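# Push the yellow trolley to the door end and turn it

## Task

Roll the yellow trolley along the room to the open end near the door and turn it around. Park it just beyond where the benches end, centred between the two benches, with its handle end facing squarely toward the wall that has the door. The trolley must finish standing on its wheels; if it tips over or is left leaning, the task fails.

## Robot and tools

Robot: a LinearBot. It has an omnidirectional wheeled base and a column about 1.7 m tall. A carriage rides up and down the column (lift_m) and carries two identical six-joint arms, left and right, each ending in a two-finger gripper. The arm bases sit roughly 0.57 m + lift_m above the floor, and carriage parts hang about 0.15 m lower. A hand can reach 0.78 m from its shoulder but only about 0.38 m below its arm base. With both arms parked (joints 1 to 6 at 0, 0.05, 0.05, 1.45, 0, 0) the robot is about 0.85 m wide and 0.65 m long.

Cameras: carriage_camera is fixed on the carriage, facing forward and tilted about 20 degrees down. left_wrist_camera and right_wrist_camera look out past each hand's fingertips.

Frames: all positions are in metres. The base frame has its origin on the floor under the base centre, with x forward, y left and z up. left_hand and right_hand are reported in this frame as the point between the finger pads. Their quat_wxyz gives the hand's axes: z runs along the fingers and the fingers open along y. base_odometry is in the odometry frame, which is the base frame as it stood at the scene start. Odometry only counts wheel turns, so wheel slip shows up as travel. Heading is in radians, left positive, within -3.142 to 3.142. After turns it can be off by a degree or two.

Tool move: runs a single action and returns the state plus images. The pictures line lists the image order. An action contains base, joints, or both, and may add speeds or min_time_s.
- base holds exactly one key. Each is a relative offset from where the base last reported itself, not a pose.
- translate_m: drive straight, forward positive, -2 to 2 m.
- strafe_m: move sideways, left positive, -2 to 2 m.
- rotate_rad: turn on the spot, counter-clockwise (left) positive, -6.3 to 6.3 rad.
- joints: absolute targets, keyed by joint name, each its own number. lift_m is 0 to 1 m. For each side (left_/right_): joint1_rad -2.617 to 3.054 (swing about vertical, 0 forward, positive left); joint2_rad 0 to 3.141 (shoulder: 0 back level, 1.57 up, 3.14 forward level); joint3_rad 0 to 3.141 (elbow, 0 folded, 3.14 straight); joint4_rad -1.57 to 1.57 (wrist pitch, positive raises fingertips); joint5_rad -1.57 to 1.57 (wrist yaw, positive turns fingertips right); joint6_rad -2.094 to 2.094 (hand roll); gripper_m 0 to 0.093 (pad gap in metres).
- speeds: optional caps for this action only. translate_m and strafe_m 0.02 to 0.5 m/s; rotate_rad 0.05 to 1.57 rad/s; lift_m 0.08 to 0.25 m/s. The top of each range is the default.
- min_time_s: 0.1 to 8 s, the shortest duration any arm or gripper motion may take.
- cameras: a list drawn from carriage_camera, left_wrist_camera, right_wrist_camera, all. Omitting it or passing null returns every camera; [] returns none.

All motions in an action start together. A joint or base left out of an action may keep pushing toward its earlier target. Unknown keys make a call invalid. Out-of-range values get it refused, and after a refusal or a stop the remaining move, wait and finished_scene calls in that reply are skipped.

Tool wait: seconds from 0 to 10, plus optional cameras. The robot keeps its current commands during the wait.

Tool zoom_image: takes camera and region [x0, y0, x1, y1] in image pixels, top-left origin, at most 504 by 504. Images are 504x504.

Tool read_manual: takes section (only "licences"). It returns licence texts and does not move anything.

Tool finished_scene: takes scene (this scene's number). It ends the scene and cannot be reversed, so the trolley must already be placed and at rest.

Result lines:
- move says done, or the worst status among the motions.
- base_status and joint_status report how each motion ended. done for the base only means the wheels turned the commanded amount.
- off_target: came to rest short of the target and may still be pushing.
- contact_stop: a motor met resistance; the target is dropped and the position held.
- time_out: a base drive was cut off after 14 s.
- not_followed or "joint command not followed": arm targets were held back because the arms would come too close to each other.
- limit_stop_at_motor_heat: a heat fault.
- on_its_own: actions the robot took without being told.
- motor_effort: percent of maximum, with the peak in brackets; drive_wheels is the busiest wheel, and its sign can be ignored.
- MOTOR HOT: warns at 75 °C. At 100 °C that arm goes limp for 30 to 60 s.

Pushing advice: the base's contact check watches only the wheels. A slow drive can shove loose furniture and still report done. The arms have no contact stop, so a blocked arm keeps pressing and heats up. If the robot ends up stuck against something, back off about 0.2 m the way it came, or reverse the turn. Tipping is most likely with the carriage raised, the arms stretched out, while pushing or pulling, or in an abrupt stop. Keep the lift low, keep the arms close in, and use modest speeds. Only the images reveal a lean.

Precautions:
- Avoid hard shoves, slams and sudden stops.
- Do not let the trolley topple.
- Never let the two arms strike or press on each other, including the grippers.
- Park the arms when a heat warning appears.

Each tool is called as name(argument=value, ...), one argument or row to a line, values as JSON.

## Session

move(
  cameras=["carriage_camera"],
)

Scene clock: 0.00 s.
Joint torques (N m): no reading
base_odometry: x=+0.000 y=+0.000 heading=+0.000
base_status: not commanded
joint_positions: lift_m=+0.300 left_joint1_rad=-0.011 left_joint2_rad=+0.053 left_joint3_rad=+0.049 left_joint4_rad=+1.452 left_joint5_rad=-0.010 left_joint6_rad=-0.038 left_gripper_m=+0.09396 right_joint1_rad=-0.013 right_joint2_rad=+0.053 right_joint3_rad=+0.034 right_joint4_rad=+1.473 right_joint5_rad=-0.029 right_joint6_rad=+0.036 right_gripper_m=+0.09396
joint_status: not commanded
motor_effort: lift_m=+23 drive_wheels=+0
left_hand: x=+0.2639 y=+0.3097 z=+1.3309 quat_wxyz=(+0.998, -0.006, +0.061, -0.024) (m; base frame)
right_hand: x=+0.2632 y=-0.3037 z=+1.3275 quat_wxyz=(+0.998, -0.013, +0.059, +0.012) (m; base frame)
pictures: carriage_camera
camera_calibration:
carriage_camera: T_world_to_cam=[[0.0345615, -0.999371, -0.00797329, 0.00554363], [-0.31294, -0.00324492, -0.949767, 1.28824], [0.949144, 0.0353205, -0.312855, 0.275846], [0, 0, 0, 1]] pos_world=[0.141134, -0.0000226255, 1.30988]

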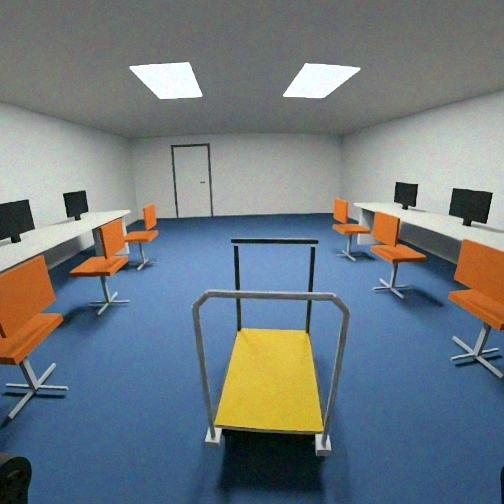

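move(
  base={"rotate_rad":-0.065},
  joints={"lift_m":0.02},
  cameras=[],
)

move(
  base={"strafe_m":0.026},
  joints={"lift_m":0.02,"left_joint1_rad":-0.285,"left_joint2_rad":1.6,"left_joint3_rad":0.3,"left_joint4_rad":1.3,"left_joint5_rad":-0.285,"left_joint6_rad":0,"left_gripper_m":0.093,"right_joint1_rad":0.285,"right_joint2_rad":1.6,"right_joint3_rad":0.3,"right_joint4_rad":1.3,"right_joint5_rad":0.285,"right_joint6_rad":0,"right_gripper_m":0.093},
  min_time_s=2,
)

Scene clock: 13.60 s.
Joint torques (N m): left_arm=[-0.38 4.71 6.71 -0.31 0.08 -0.01] | right_arm=[-0.1 4.52 4.52 -0.17 -0.01 -0.04]
move: done
base_odometry: x=+0.000 y=+0.000 heading=-0.064
base_status: done
joint_positions: lift_m=+0.020 left_joint1_rad=-0.011 left_joint2_rad=+0.053 left_joint3_rad=+0.049 left_joint4_rad=+1.452 left_joint5_rad=-0.010 left_joint6_rad=-0.038 left_gripper_m=+0.09396 right_joint1_rad=-0.013 right_joint2_rad=+0.053 right_joint3_rad=+0.034 right_joint4_rad=+1.473 right_joint5_rad=-0.029 right_joint6_rad=+0.036 right_gripper_m=+0.09396
joint_status: all done
motor_effort: lift_m=+20(23) drive_wheels=-6(8)
left_hand: x=+0.2639 y=+0.3097 z=+1.0512 quat_wxyz=(+0.998, -0.006, +0.061, -0.024) (m; base frame)
right_hand: x=+0.2633 y=-0.3037 z=+1.0478 quat_wxyz=(+0.998, -0.013, +0.059, +0.012) (m; base frame)
pictures: none
No camera images: "cameras" was empty.

Scene clock: 15.90 s.
Joint torques (N m): left_arm=[-0.95 -3.62 7.69 2.37 -0.02 0.1] | right_arm=[0.39 -4.1 5.89 2.53 0.01 -0.1]
move: done
base_odometry: x=+0.002 y=+0.026 heading=-0.065
base_status: done
joint_positions: lift_m=+0.020 left_joint1_rad=-0.279 left_joint2_rad=+1.592 left_joint3_rad=+0.274 left_joint4_rad=+1.296 left_joint5_rad=-0.275 left_joint6_rad=-0.012 left_gripper_m=+0.09308 right_joint1_rad=+0.278 right_joint2_rad=+1.590 right_joint3_rad=+0.272 right_joint4_rad=+1.303 right_joint5_rad=+0.276 right_joint6_rad=+0.007 right_gripper_m=+0.09310
joint_status: all done
motor_effort: lift_m=+20(20) drive_wheels=+4(8)
left_hand: x=+0.6145 y=+0.2473 z=+0.7710 quat_wxyz=(+0.700, +0.000, +0.714, -0.004) (m; base frame)
right_hand: x=+0.6141 y=-0.2480 z=+0.7726 quat_wxyz=(+0.702, +0.000, +0.712, +0.002) (m; base frame)
pictures: carriage_camera, left_wrist_camera, right_wrist_camera
camera_calibration:
carriage_camera: T_world_to_cam=[[0.0345615, -0.999371, -0.00797329, 0.0033135], [-0.31294, -0.00324492, -0.949767, 1.0226], [0.949144, 0.0353205, -0.312855, 0.18834], [0, 0, 0, 1]] pos_world=[0.141134, -0.0000226255, 1.03018]
left_wrist_camera: T_world_to_cam=[[-0.0526471, -0.997985, 0.0354267, 0.245727], [-0.573714, 0.00119034, -0.819055, 0.994926], [0.817362, -0.0634457, -0.57262, 0.0801386], [0, 0, 0, 1]] pos_world=[0.518238, 0.249132, 0.852083]
right_wrist_camera: T_world_to_cam=[[-0.00491276, -0.999966, 0.00669703, -0.248357], [-0.578615, -0.00261957, -0.815597, 0.991721], [0.815586, -0.00788183, -0.578582, 0.0661663], [0, 0, 0, 1]] pos_world=[0.51864, -0.245229, 0.84879]

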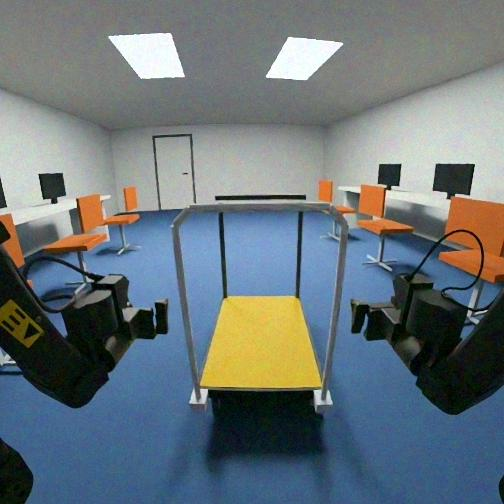

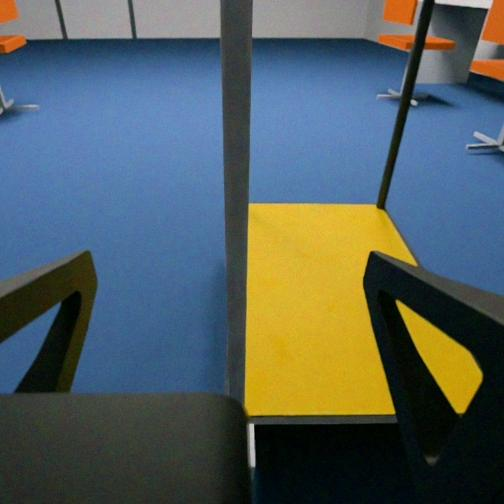

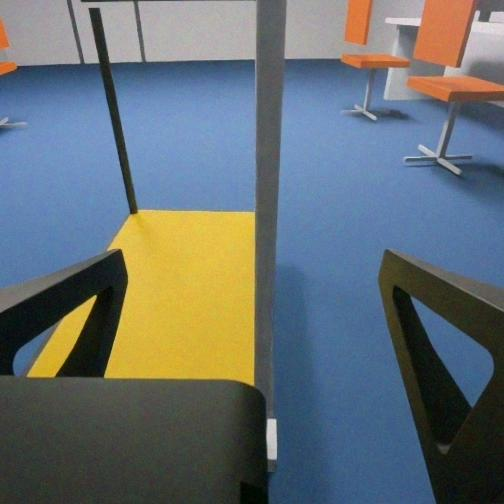

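move(
  base={"translate_m":0.3},
  speeds={"translate_m":0.15},
)

Scene clock: 21.70 s.
Joint torques (N m): left_arm=[-0.9 -3.66 7.68 2.38 -0.01 0.11] | right_arm=[0.34 -4.15 5.91 2.54 0.02 -0.1]
move: done
base_odometry: x=+0.301 y=+0.007 heading=-0.065
base_status: done
joint_positions: lift_m=+0.020 left_joint1_rad=-0.280 left_joint2_rad=+1.592 left_joint3_rad=+0.274 left_joint4_rad=+1.296 left_joint5_rad=-0.277 left_joint6_rad=-0.011 left_gripper_m=+0.09308 right_joint1_rad=+0.279 right_joint2_rad=+1.590 right_joint3_rad=+0.273 right_joint4_rad=+1.302 right_joint5_rad=+0.279 right_joint6_rad=+0.007 right_gripper_m=+0.09310
joint_status: not commanded
motor_effort: lift_m=+20(20) drive_wheels=-4(7)
left_hand: x=+0.6145 y=+0.2474 z=+0.7710 quat_wxyz=(+0.700, -0.001, +0.714, -0.003) (m; base frame)
right_hand: x=+0.6141 y=-0.2481 z=+0.7725 quat_wxyz=(+0.702, +0.001, +0.712, +0.001) (m; base frame)
pictures: carriage_camera, left_wrist_camera, right_wrist_camera
camera_calibration:
carriage_camera: T_world_to_cam=[[0.0345615, -0.999371, -0.00797329, 0.0033135], [-0.31294, -0.00324492, -0.949767, 1.0226], [0.949144, 0.0353205, -0.312855, 0.18834], [0, 0, 0, 1]] pos_world=[0.141134, -0.0000226255, 1.03018]
left_wrist_camera: T_world_to_cam=[[-0.0511382, -0.998079, 0.0349773, 0.245349], [-0.573738, 0.000693485, -0.819039, 0.995048], [0.817441, -0.0619519, -0.572671, 0.0797706], [0, 0, 0, 1]] pos_world=[0.518236, 0.24913, 0.852084]
right_wrist_camera: T_world_to_cam=[[-0.00673166, -0.999951, 0.00723031, -0.247764], [-0.578916, -0.00199852, -0.815385, 0.991828], [0.815359, -0.00967463, -0.578874, 0.0659483], [0, 0, 0, 1]] pos_world=[0.518745, -0.245131, 0.848688]

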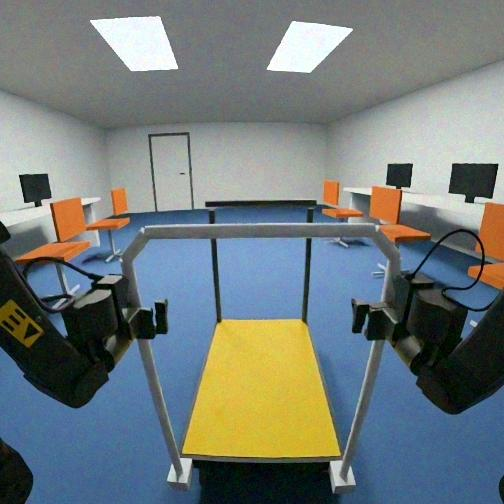

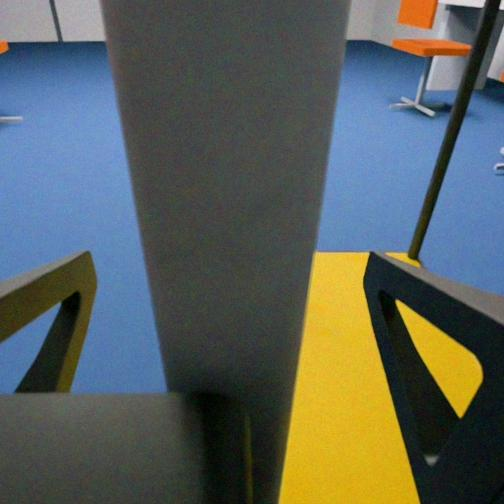

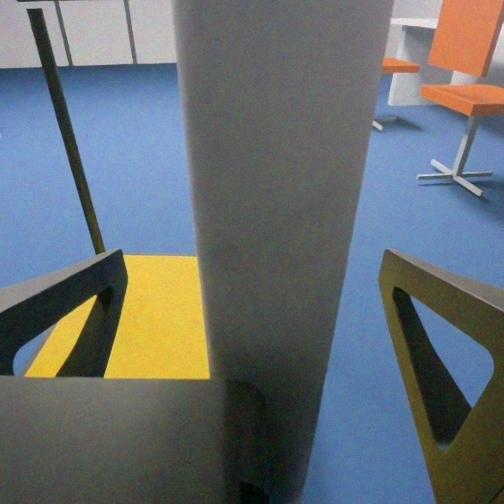

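move(
  joints={"left_gripper_m":0.012,"right_gripper_m":0.012},
  min_time_s=2.5,
  cameras=[],
)

move(
  base={"rotate_rad":0.165},
  speeds={"rotate_rad":0.15},
  cameras=["carriage_camera"],
)

Scene clock: 27.57 s.
Joint torques (N m): left_arm=[-0.9 -3.62 7.68 2.38 -0.01 0.19] | right_arm=[0.32 -4.12 5.87 2.53 -0.14 -0.09]
move: off_target
base_odometry: x=+0.301 y=+0.007 heading=-0.065
base_status: not commanded
joint_positions: lift_m=+0.020 left_joint1_rad=-0.280 left_joint2_rad=+1.592 left_joint3_rad=+0.274 left_joint4_rad=+1.296 left_joint5_rad=-0.277 left_joint6_rad=-0.020 left_gripper_m=+0.02144 right_joint1_rad=+0.279 right_joint2_rad=+1.590 right_joint3_rad=+0.273 right_joint4_rad=+1.302 right_joint5_rad=+0.296 right_joint6_rad=+0.006 right_gripper_m=+0.02079
joint_status: left_gripper_m off_target (ended at +0.02146, target +0.01200); right_gripper_m off_target (ended at +0.02081, target +0.01200)
motor_effort: lift_m=+20(20) drive_wheels=-3(4)
left_hand: x=+0.6145 y=+0.2474 z=+0.7710 quat_wxyz=(+0.700, -0.004, +0.714, -0.006) (m; base frame)
right_hand: x=+0.6141 y=-0.2511 z=+0.7725 quat_wxyz=(+0.702, +0.007, +0.712, -0.005) (m; base frame)
pictures: none
No camera images: "cameras" was empty.

Scene clock: 29.27 s.
Joint torques (N m): left_arm=[-0.88 -5.96 5.59 2.41 0.05 0.22] | right_arm=[0.9 -6.24 3.34 2.81 -0.21 -0.11]
move: done
base_odometry: x=+0.301 y=+0.007 heading=+0.100
base_status: done
joint_positions: lift_m=+0.020 left_joint1_rad=-0.280 left_joint2_rad=+1.614 left_joint3_rad=+0.299 left_joint4_rad=+1.292 left_joint5_rad=-0.284 left_joint6_rad=-0.022 left_gripper_m=+0.02142 right_joint1_rad=+0.274 right_joint2_rad=+1.609 right_joint3_rad=+0.307 right_joint4_rad=+1.279 right_joint5_rad=+0.309 right_joint6_rad=+0.008 right_gripper_m=+0.02074
joint_status: not commanded
motor_effort: lift_m=+20(20) drive_wheels=-5(13)
left_hand: x=+0.6206 y=+0.2468 z=+0.7706 quat_wxyz=(+0.699, -0.007, +0.715, -0.004) (m; base frame)
right_hand: x=+0.6223 y=-0.2530 z=+0.7723 quat_wxyz=(+0.699, +0.013, +0.715, -0.012) (m; base frame)
pictures: carriage_camera
camera_calibration:
carriage_camera: T_world_to_cam=[[0.0345615, -0.999371, -0.00797329, 0.0033135], [-0.31294, -0.00324492, -0.949767, 1.0226], [0.949144, 0.0353205, -0.312855, 0.18834], [0, 0, 0, 1]] pos_world=[0.141134, -0.0000226255, 1.03018]

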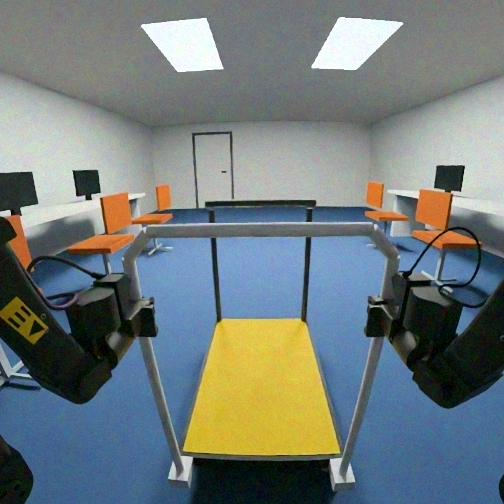

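move(
  base={"translate_m":2.0},
  speeds={"translate_m":0.3},
  cameras=["carriage_camera"],
)

move(
  base={"translate_m":2.0},
  speeds={"translate_m":0.3},
  cameras=["carriage_camera"],
)

Scene clock: 43.87 s.
Joint torques (N m): left_arm=[-1.14 -2.99 9.32 2.07 0.48 0.19] | right_arm=[-0.36 -6.41 2.74 2.97 -0.01 -0.12]
move: done
base_odometry: x=+2.291 y=+0.209 heading=+0.101
base_status: done
joint_positions: lift_m=+0.020 left_joint1_rad=-0.277 left_joint2_rad=+1.586 left_joint3_rad=+0.254 left_joint4_rad=+1.320 left_joint5_rad=-0.330 left_joint6_rad=-0.020 left_gripper_m=+0.02141 right_joint1_rad=+0.287 right_joint2_rad=+1.609 right_joint3_rad=+0.314 right_joint4_rad=+1.267 right_joint5_rad=+0.283 right_joint6_rad=+0.009 right_gripper_m=+0.02073
joint_status: not commanded
motor_effort: lift_m=+20(20) drive_wheels=-7(15)
left_hand: x=+0.6099 y=+0.2588 z=+0.7715 quat_wxyz=(+0.703, -0.024, +0.711, +0.013) (m; base frame)
right_hand: x=+0.6231 y=-0.2430 z=+0.7720 quat_wxyz=(+0.698, -0.001, +0.717, +0.002) (m; base frame)
pictures: carriage_camera
camera_calibration:
carriage_camera: T_world_to_cam=[[0.0345615, -0.999371, -0.00797329, 0.0033135], [-0.31294, -0.00324492, -0.949767, 1.0226], [0.949144, 0.0353205, -0.312855, 0.18834], [0, 0, 0, 1]] pos_world=[0.141134, -0.0000226255, 1.03018]

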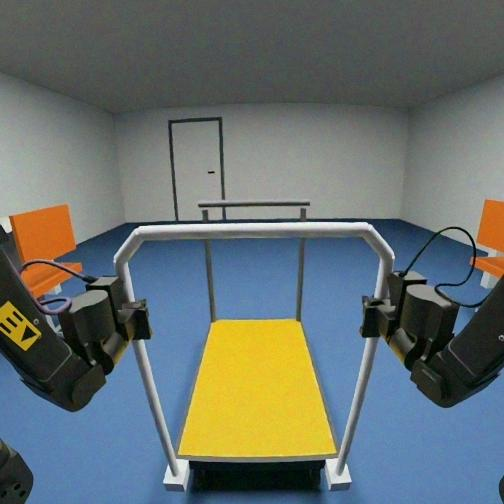

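Scene clock: 52.13 s.
Joint torques (N m): left_arm=[-1.18 -2.96 9.32 2.08 0.49 0.19] | right_arm=[-0.36 -6.34 2.63 2.98 0.01 -0.13]
move: done
base_odometry: x=+4.281 y=+0.414 heading=+0.102
base_status: done
joint_positions: lift_m=+0.020 left_joint1_rad=-0.277 left_joint2_rad=+1.586 left_joint3_rad=+0.254 left_joint4_rad=+1.319 left_joint5_rad=-0.331 left_joint6_rad=-0.020 left_gripper_m=+0.02141 right_joint1_rad=+0.287 right_joint2_rad=+1.609 right_joint3_rad=+0.315 right_joint4_rad=+1.266 right_joint5_rad=+0.282 right_joint6_rad=+0.010 right_gripper_m=+0.02073
joint_status: not commanded
motor_effort: lift_m=+20(20) drive_wheels=-7(14)
left_hand: x=+0.6099 y=+0.2590 z=+0.7714 quat_wxyz=(+0.703, -0.025, +0.711, +0.014) (m; base frame)
right_hand: x=+0.6232 y=-0.2427 z=+0.7720 quat_wxyz=(+0.697, -0.001, +0.717, +0.003) (m; base frame)
pictures: carriage_camera
camera_calibration:
carriage_camera: T_world_to_cam=[[0.0345615, -0.999371, -0.00797329, 0.0033135], [-0.31294, -0.00324492, -0.949767, 1.0226], [0.949144, 0.0353205, -0.312855, 0.18834], [0, 0, 0, 1]] pos_world=[0.141134, -0.0000226255, 1.03018]

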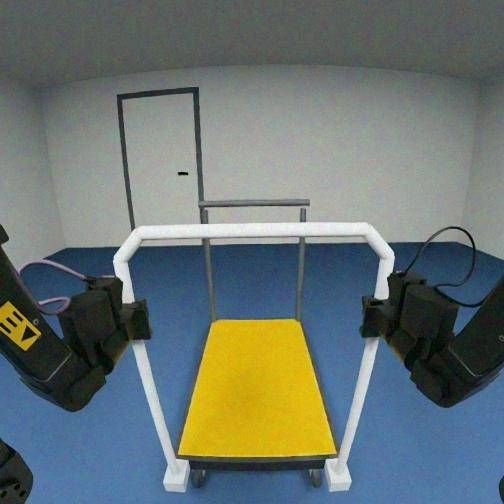

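move(
  base={"translate_m":1.6},
  speeds={"translate_m":0.3},
  cameras=["carriage_camera"],
)

move(
  base={"rotate_rad":2.58},
  speeds={"rotate_rad":0.25},
  cameras=["carriage_camera"],
)

move(
  base={"rotate_rad":1.2},
  speeds={"rotate_rad":0.25},
  cameras=["carriage_camera"],
)

move(
  base={"rotate_rad":-0.6},
  speeds={"rotate_rad":0.25},
  cameras=["carriage_camera"],
)

Scene clock: 68.77 s.
Joint torques (N m): left_arm=[-1.25 -2.97 9.32 2.07 0.49 0.19] | right_arm=[-0.35 -6.38 2.54 3.01 0.01 -0.13]
move: done
base_odometry: x=+5.872 y=+0.579 heading=+0.103
base_status: done
joint_positions: lift_m=+0.020 left_joint1_rad=-0.276 left_joint2_rad=+1.586 left_joint3_rad=+0.254 left_joint4_rad=+1.319 left_joint5_rad=-0.331 left_joint6_rad=-0.020 left_gripper_m=+0.02141 right_joint1_rad=+0.287 right_joint2_rad=+1.609 right_joint3_rad=+0.316 right_joint4_rad=+1.263 right_joint5_rad=+0.281 right_joint6_rad=+0.010 right_gripper_m=+0.02073
joint_status: not commanded
motor_effort: lift_m=+20(20) drive_wheels=-7(14)
left_hand: x=+0.6099 y=+0.2594 z=+0.7714 quat_wxyz=(+0.703, -0.025, +0.711, +0.014) (m; base frame)
right_hand: x=+0.6235 y=-0.2425 z=+0.7719 quat_wxyz=(+0.697, -0.002, +0.717, +0.003) (m; base frame)
pictures: carriage_camera
camera_calibration:
carriage_camera: T_world_to_cam=[[0.0345615, -0.999371, -0.00797329, 0.0033135], [-0.31294, -0.00324492, -0.949767, 1.0226], [0.949144, 0.0353205, -0.312855, 0.18834], [0, 0, 0, 1]] pos_world=[0.141134, -0.0000226255, 1.03018]

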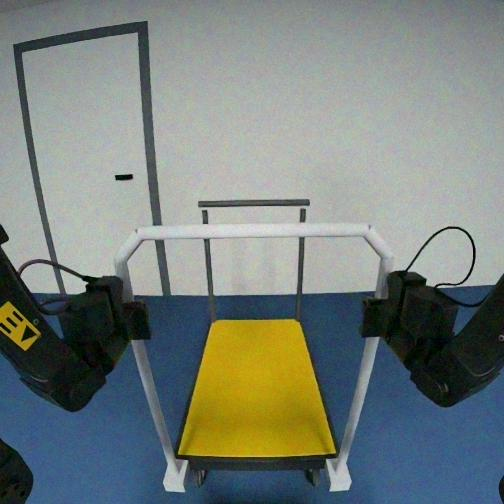

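Scene clock: 80.00 s.
Joint torques (N m): left_arm=[-0.94 -4.53 6.23 2.55 0.03 0.23] | right_arm=[0.49 -7.15 2.07 2.98 -0.4 -0.14]
move: done
base_odometry: x=+5.872 y=+0.579 heading=+2.683
base_status: done
joint_positions: lift_m=+0.020 left_joint1_rad=-0.279 left_joint2_rad=+1.600 left_joint3_rad=+0.292 left_joint4_rad=+1.281 left_joint5_rad=-0.281 left_joint6_rad=-0.024 left_gripper_m=+0.02131 right_joint1_rad=+0.277 right_joint2_rad=+1.616 right_joint3_rad=+0.322 right_joint4_rad=+1.265 right_joint5_rad=+0.323 right_joint6_rad=+0.010 right_gripper_m=+0.02049
joint_status: not commanded
motor_effort: lift_m=+20(20) drive_wheels=+2(21)
left_hand: x=+0.6185 y=+0.2472 z=+0.7705 quat_wxyz=(+0.698, -0.007, +0.716, -0.005) (m; base frame)
right_hand: x=+0.6255 y=-0.2533 z=+0.7719 quat_wxyz=(+0.697, +0.017, +0.717, -0.016) (m; base frame)
pictures: carriage_camera
camera_calibration:
carriage_camera: T_world_to_cam=[[0.0345615, -0.999371, -0.00797329, 0.0033135], [-0.31294, -0.00324492, -0.949767, 1.0226], [0.949144, 0.0353205, -0.312855, 0.18834], [0, 0, 0, 1]] pos_world=[0.141134, -0.0000226255, 1.03018]

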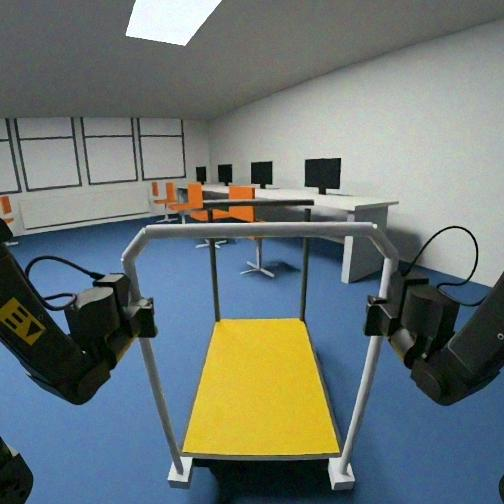

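Scene clock: 85.70 s.
Joint torques (N m): left_arm=[-0.99 -4.48 6.32 2.54 0.05 0.23] | right_arm=[0.55 -7.17 2.07 2.98 -0.4 -0.13]
move: done
base_odometry: x=+5.872 y=+0.579 heading=-2.400
base_status: done
joint_positions: lift_m=+0.020 left_joint1_rad=-0.279 left_joint2_rad=+1.600 left_joint3_rad=+0.290 left_joint4_rad=+1.282 left_joint5_rad=-0.283 left_joint6_rad=-0.023 left_gripper_m=+0.02130 right_joint1_rad=+0.278 right_joint2_rad=+1.616 right_joint3_rad=+0.322 right_joint4_rad=+1.266 right_joint5_rad=+0.322 right_joint6_rad=+0.010 right_gripper_m=+0.02047
joint_status: not commanded
motor_effort: lift_m=+20(20) drive_wheels=+3(19)
left_hand: x=+0.6183 y=+0.2478 z=+0.7704 quat_wxyz=(+0.698, -0.007, +0.716, -0.004) (m; base frame)
right_hand: x=+0.6255 y=-0.2527 z=+0.7719 quat_wxyz=(+0.697, +0.016, +0.717, -0.015) (m; base frame)
pictures: carriage_camera
camera_calibration:
carriage_camera: T_world_to_cam=[[0.0345615, -0.999371, -0.00797329, 0.0033135], [-0.31294, -0.00324492, -0.949767, 1.0226], [0.949144, 0.0353205, -0.312855, 0.18834], [0, 0, 0, 1]] pos_world=[0.141134, -0.0000226255, 1.03018]

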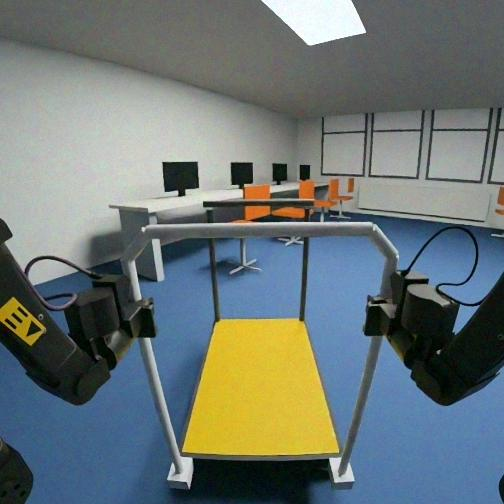

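Scene clock: 89.07 s.
Joint torques (N m): left_arm=[-0.69 -6.5 4.52 2.55 0 0.23] | right_arm=[1.1 -5.75 3.78 2.81 -0.37 -0.12]
move: done
base_odometry: x=+5.872 y=+0.579 heading=-3.000
base_status: done
joint_positions: lift_m=+0.020 left_joint1_rad=-0.282 left_joint2_rad=+1.619 left_joint3_rad=+0.311 left_joint4_rad=+1.281 left_joint5_rad=-0.278 left_joint6_rad=-0.023 left_gripper_m=+0.02131 right_joint1_rad=+0.270 right_joint2_rad=+1.604 right_joint3_rad=+0.300 right_joint4_rad=+1.280 right_joint5_rad=+0.320 right_joint6_rad=+0.009 right_gripper_m=+0.02054
joint_status: not commanded
motor_effort: lift_m=+20(20) drive_wheels=-6(17)
left_hand: x=+0.6233 y=+0.2442 z=+0.7706 quat_wxyz=(+0.698, -0.004, +0.716, -0.007) (m; base frame)
right_hand: x=+0.6208 y=-0.2568 z=+0.7718 quat_wxyz=(+0.699, +0.018, +0.715, -0.017) (m; base frame)
pictures: carriage_camera
camera_calibration:
carriage_camera: T_world_to_cam=[[0.0345615, -0.999371, -0.00797329, 0.0033135], [-0.31294, -0.00324492, -0.949767, 1.0226], [0.949144, 0.0353205, -0.312855, 0.18834], [0, 0, 0, 1]] pos_world=[0.141134, -0.0000226255, 1.03018]

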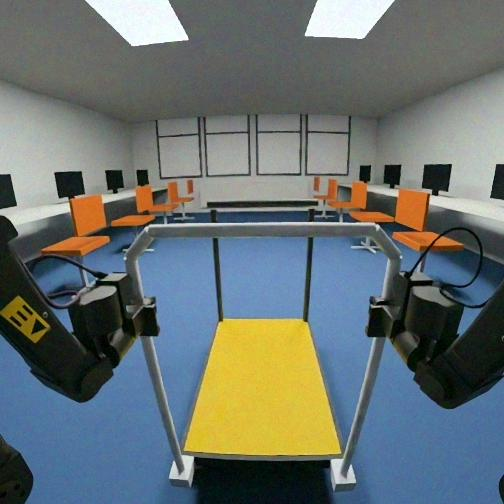

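move(
  base={"rotate_rad":0.028},
  speeds={"rotate_rad":0.1},
  cameras=[],
)

move(
  base={"strafe_m":0.06},
  speeds={"strafe_m":0.1},
  cameras=[],
)

move(
  base={"translate_m":-0.13},
  speeds={"translate_m":0.1},
  cameras=["carriage_camera"],
)

Scene clock: 97.17 s.
Joint torques (N m): left_arm=[-0.54 -5.41 6.28 2.35 0.14 0.22] | right_arm=[0.65 -5.81 3.03 3.01 -0.29 -0.13]
move: done
base_odometry: x=+5.872 y=+0.579 heading=-2.972
base_status: done
joint_positions: lift_m=+0.020 left_joint1_rad=-0.283 left_joint2_rad=+1.609 left_joint3_rad=+0.290 left_joint4_rad=+1.298 left_joint5_rad=-0.294 left_joint6_rad=-0.022 left_gripper_m=+0.02131 right_joint1_rad=+0.275 right_joint2_rad=+1.604 right_joint3_rad=+0.310 right_joint4_rad=+1.264 right_joint5_rad=+0.310 right_joint6_rad=+0.010 right_gripper_m=+0.02054
joint_status: not commanded
motor_effort: lift_m=+20(20) drive_wheels=+5(11)
left_hand: x=+0.6184 y=+0.2478 z=+0.7708 quat_wxyz=(+0.700, -0.010, +0.714, -0.002) (m; base frame)
right_hand: x=+0.6227 y=-0.2526 z=+0.7717 quat_wxyz=(+0.697, +0.013, +0.717, -0.012) (m; base frame)
pictures: none
No camera images: "cameras" was empty.

Scene clock: 98.47 s.
Joint torques (N m): left_arm=[0.01 -5.48 5.42 2.54 0.1 0.22] | right_arm=[1.26 -5.56 4.26 2.69 -0.53 -0.11]
move: done
base_odometry: x=+5.882 y=+0.520 heading=-2.972
base_status: done
joint_positions: lift_m=+0.020 left_joint1_rad=-0.289 left_joint2_rad=+1.609 left_joint3_rad=+0.301 left_joint4_rad=+1.282 left_joint5_rad=-0.288 left_joint6_rad=-0.023 left_gripper_m=+0.02131 right_joint1_rad=+0.269 right_joint2_rad=+1.603 right_joint3_rad=+0.293 right_joint4_rad=+1.288 right_joint5_rad=+0.335 right_joint6_rad=+0.009 right_gripper_m=+0.02054
joint_status: not commanded
motor_effort: lift_m=+20(20) drive_wheels=+2(14)
left_hand: x=+0.6203 y=+0.2438 z=+0.7708 quat_wxyz=(+0.698, -0.005, +0.716, -0.006) (m; base frame)
right_hand: x=+0.6192 y=-0.2603 z=+0.7720 quat_wxyz=(+0.700, +0.024, +0.714, -0.023) (m; base frame)
pictures: none
No camera images: "cameras" was empty.

Scene clock: 100.47 s.
Joint torques (N m): left_arm=[0.01 -5.79 4.66 2.68 0.03 0.23] | right_arm=[0.92 -5.55 4.33 2.67 -0.6 -0.11]
move: done
base_odometry: x=+6.011 y=+0.541 heading=-2.972
base_status: done
joint_positions: lift_m=+0.020 left_joint1_rad=-0.289 left_joint2_rad=+1.612 left_joint3_rad=+0.310 left_joint4_rad=+1.270 left_joint5_rad=-0.281 left_joint6_rad=-0.024 left_gripper_m=+0.02131 right_joint1_rad=+0.272 right_joint2_rad=+1.603 right_joint3_rad=+0.292 right_joint4_rad=+1.290 right_joint5_rad=+0.342 right_joint6_rad=+0.008 right_gripper_m=+0.02054
joint_status: not commanded
motor_effort: lift_m=+20(20) drive_wheels=-2(9)
left_hand: x=+0.6223 y=+0.2421 z=+0.7702 quat_wxyz=(+0.696, -0.003, +0.718, -0.008) (m; base frame)
right_hand: x=+0.6188 y=-0.2604 z=+0.7721 quat_wxyz=(+0.700, +0.026, +0.713, -0.024) (m; base frame)
pictures: carriage_camera
camera_calibration:
carriage_camera: T_world_to_cam=[[0.0345615, -0.999371, -0.00797329, 0.0033135], [-0.31294, -0.00324492, -0.949767, 1.0226], [0.949144, 0.0353205, -0.312855, 0.18834], [0, 0, 0, 1]] pos_world=[0.141134, -0.0000226255, 1.03018]

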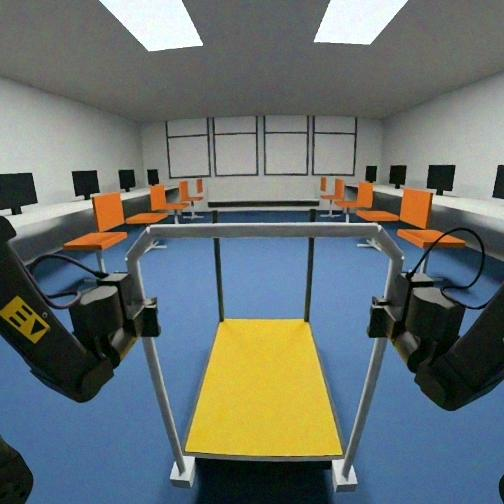

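Matches the earlier good end states. Release.

move(
  joints={"left_gripper_m":0.093,"right_gripper_m":0.093},
  min_time_s=1.5,
  cameras=[],
)

move(
  base={"translate_m":-0.3},
  speeds={"translate_m":0.15},
  cameras=["carriage_camera"],
)

Scene clock: 106.87 s.
Joint torques (N m): left_arm=[0.01 -5.74 5.14 2.59 0.01 0.11] | right_arm=[0.4 -5.55 4.36 2.69 -0.11 -0.1]
move: done
base_odometry: x=+6.011 y=+0.541 heading=-2.972
base_status: not commanded
joint_positions: lift_m=+0.020 left_joint1_rad=-0.289 left_joint2_rad=+1.612 left_joint3_rad=+0.305 left_joint4_rad=+1.277 left_joint5_rad=-0.279 left_joint6_rad=-0.011 left_gripper_m=+0.09295 right_joint1_rad=+0.278 right_joint2_rad=+1.603 right_joint3_rad=+0.292 right_joint4_rad=+1.290 right_joint5_rad=+0.293 right_joint6_rad=+0.007 right_gripper_m=+0.09292
joint_status: all done
motor_effort: lift_m=+20(20) drive_wheels=+0(2)
left_hand: x=+0.6212 y=+0.2421 z=+0.7701 quat_wxyz=(+0.697, +0.003, +0.717, -0.004) (m; base frame)
right_hand: x=+0.6188 y=-0.2494 z=+0.7720 quat_wxyz=(+0.700, +0.005, +0.714, -0.005) (m; base frame)
pictures: none
No camera images: "cameras" was empty.

Scene clock: 109.77 s.
Joint torques (N m): left_arm=[-0.03 -5.74 5.11 2.57 0.02 0.1] | right_arm=[0.39 -5.49 4.37 2.68 -0.1 -0.11]
move: done
base_odometry: x=+6.306 y=+0.592 heading=-2.972
base_status: done
joint_positions: lift_m=+0.020 left_joint1_rad=-0.289 left_joint2_rad=+1.612 left_joint3_rad=+0.305 left_joint4_rad=+1.280 left_joint5_rad=-0.279 left_joint6_rad=-0.011 left_gripper_m=+0.09295 right_joint1_rad=+0.279 right_joint2_rad=+1.603 right_joint3_rad=+0.292 right_joint4_rad=+1.290 right_joint5_rad=+0.291 right_joint6_rad=+0.007 right_gripper_m=+0.09292
joint_status: not commanded
motor_effort: lift_m=+20(20) drive_wheels=-2(6)
left_hand: x=+0.6212 y=+0.2422 z=+0.7707 quat_wxyz=(+0.698, +0.002, +0.716, -0.004) (m; base frame)
right_hand: x=+0.6187 y=-0.2489 z=+0.7720 quat_wxyz=(+0.700, +0.005, +0.714, -0.004) (m; base frame)
pictures: carriage_camera
camera_calibration:
carriage_camera: T_world_to_cam=[[0.0345615, -0.999371, -0.00797329, 0.0033135], [-0.31294, -0.00324492, -0.949767, 1.0226], [0.949144, 0.0353205, -0.312855, 0.18834], [0, 0, 0, 1]] pos_world=[0.141134, -0.0000226255, 1.03018]

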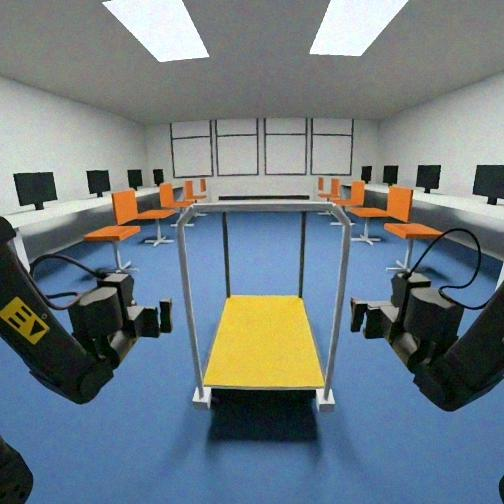

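finished_scene(
  scene=3,
)

The scene is finished: the task was done.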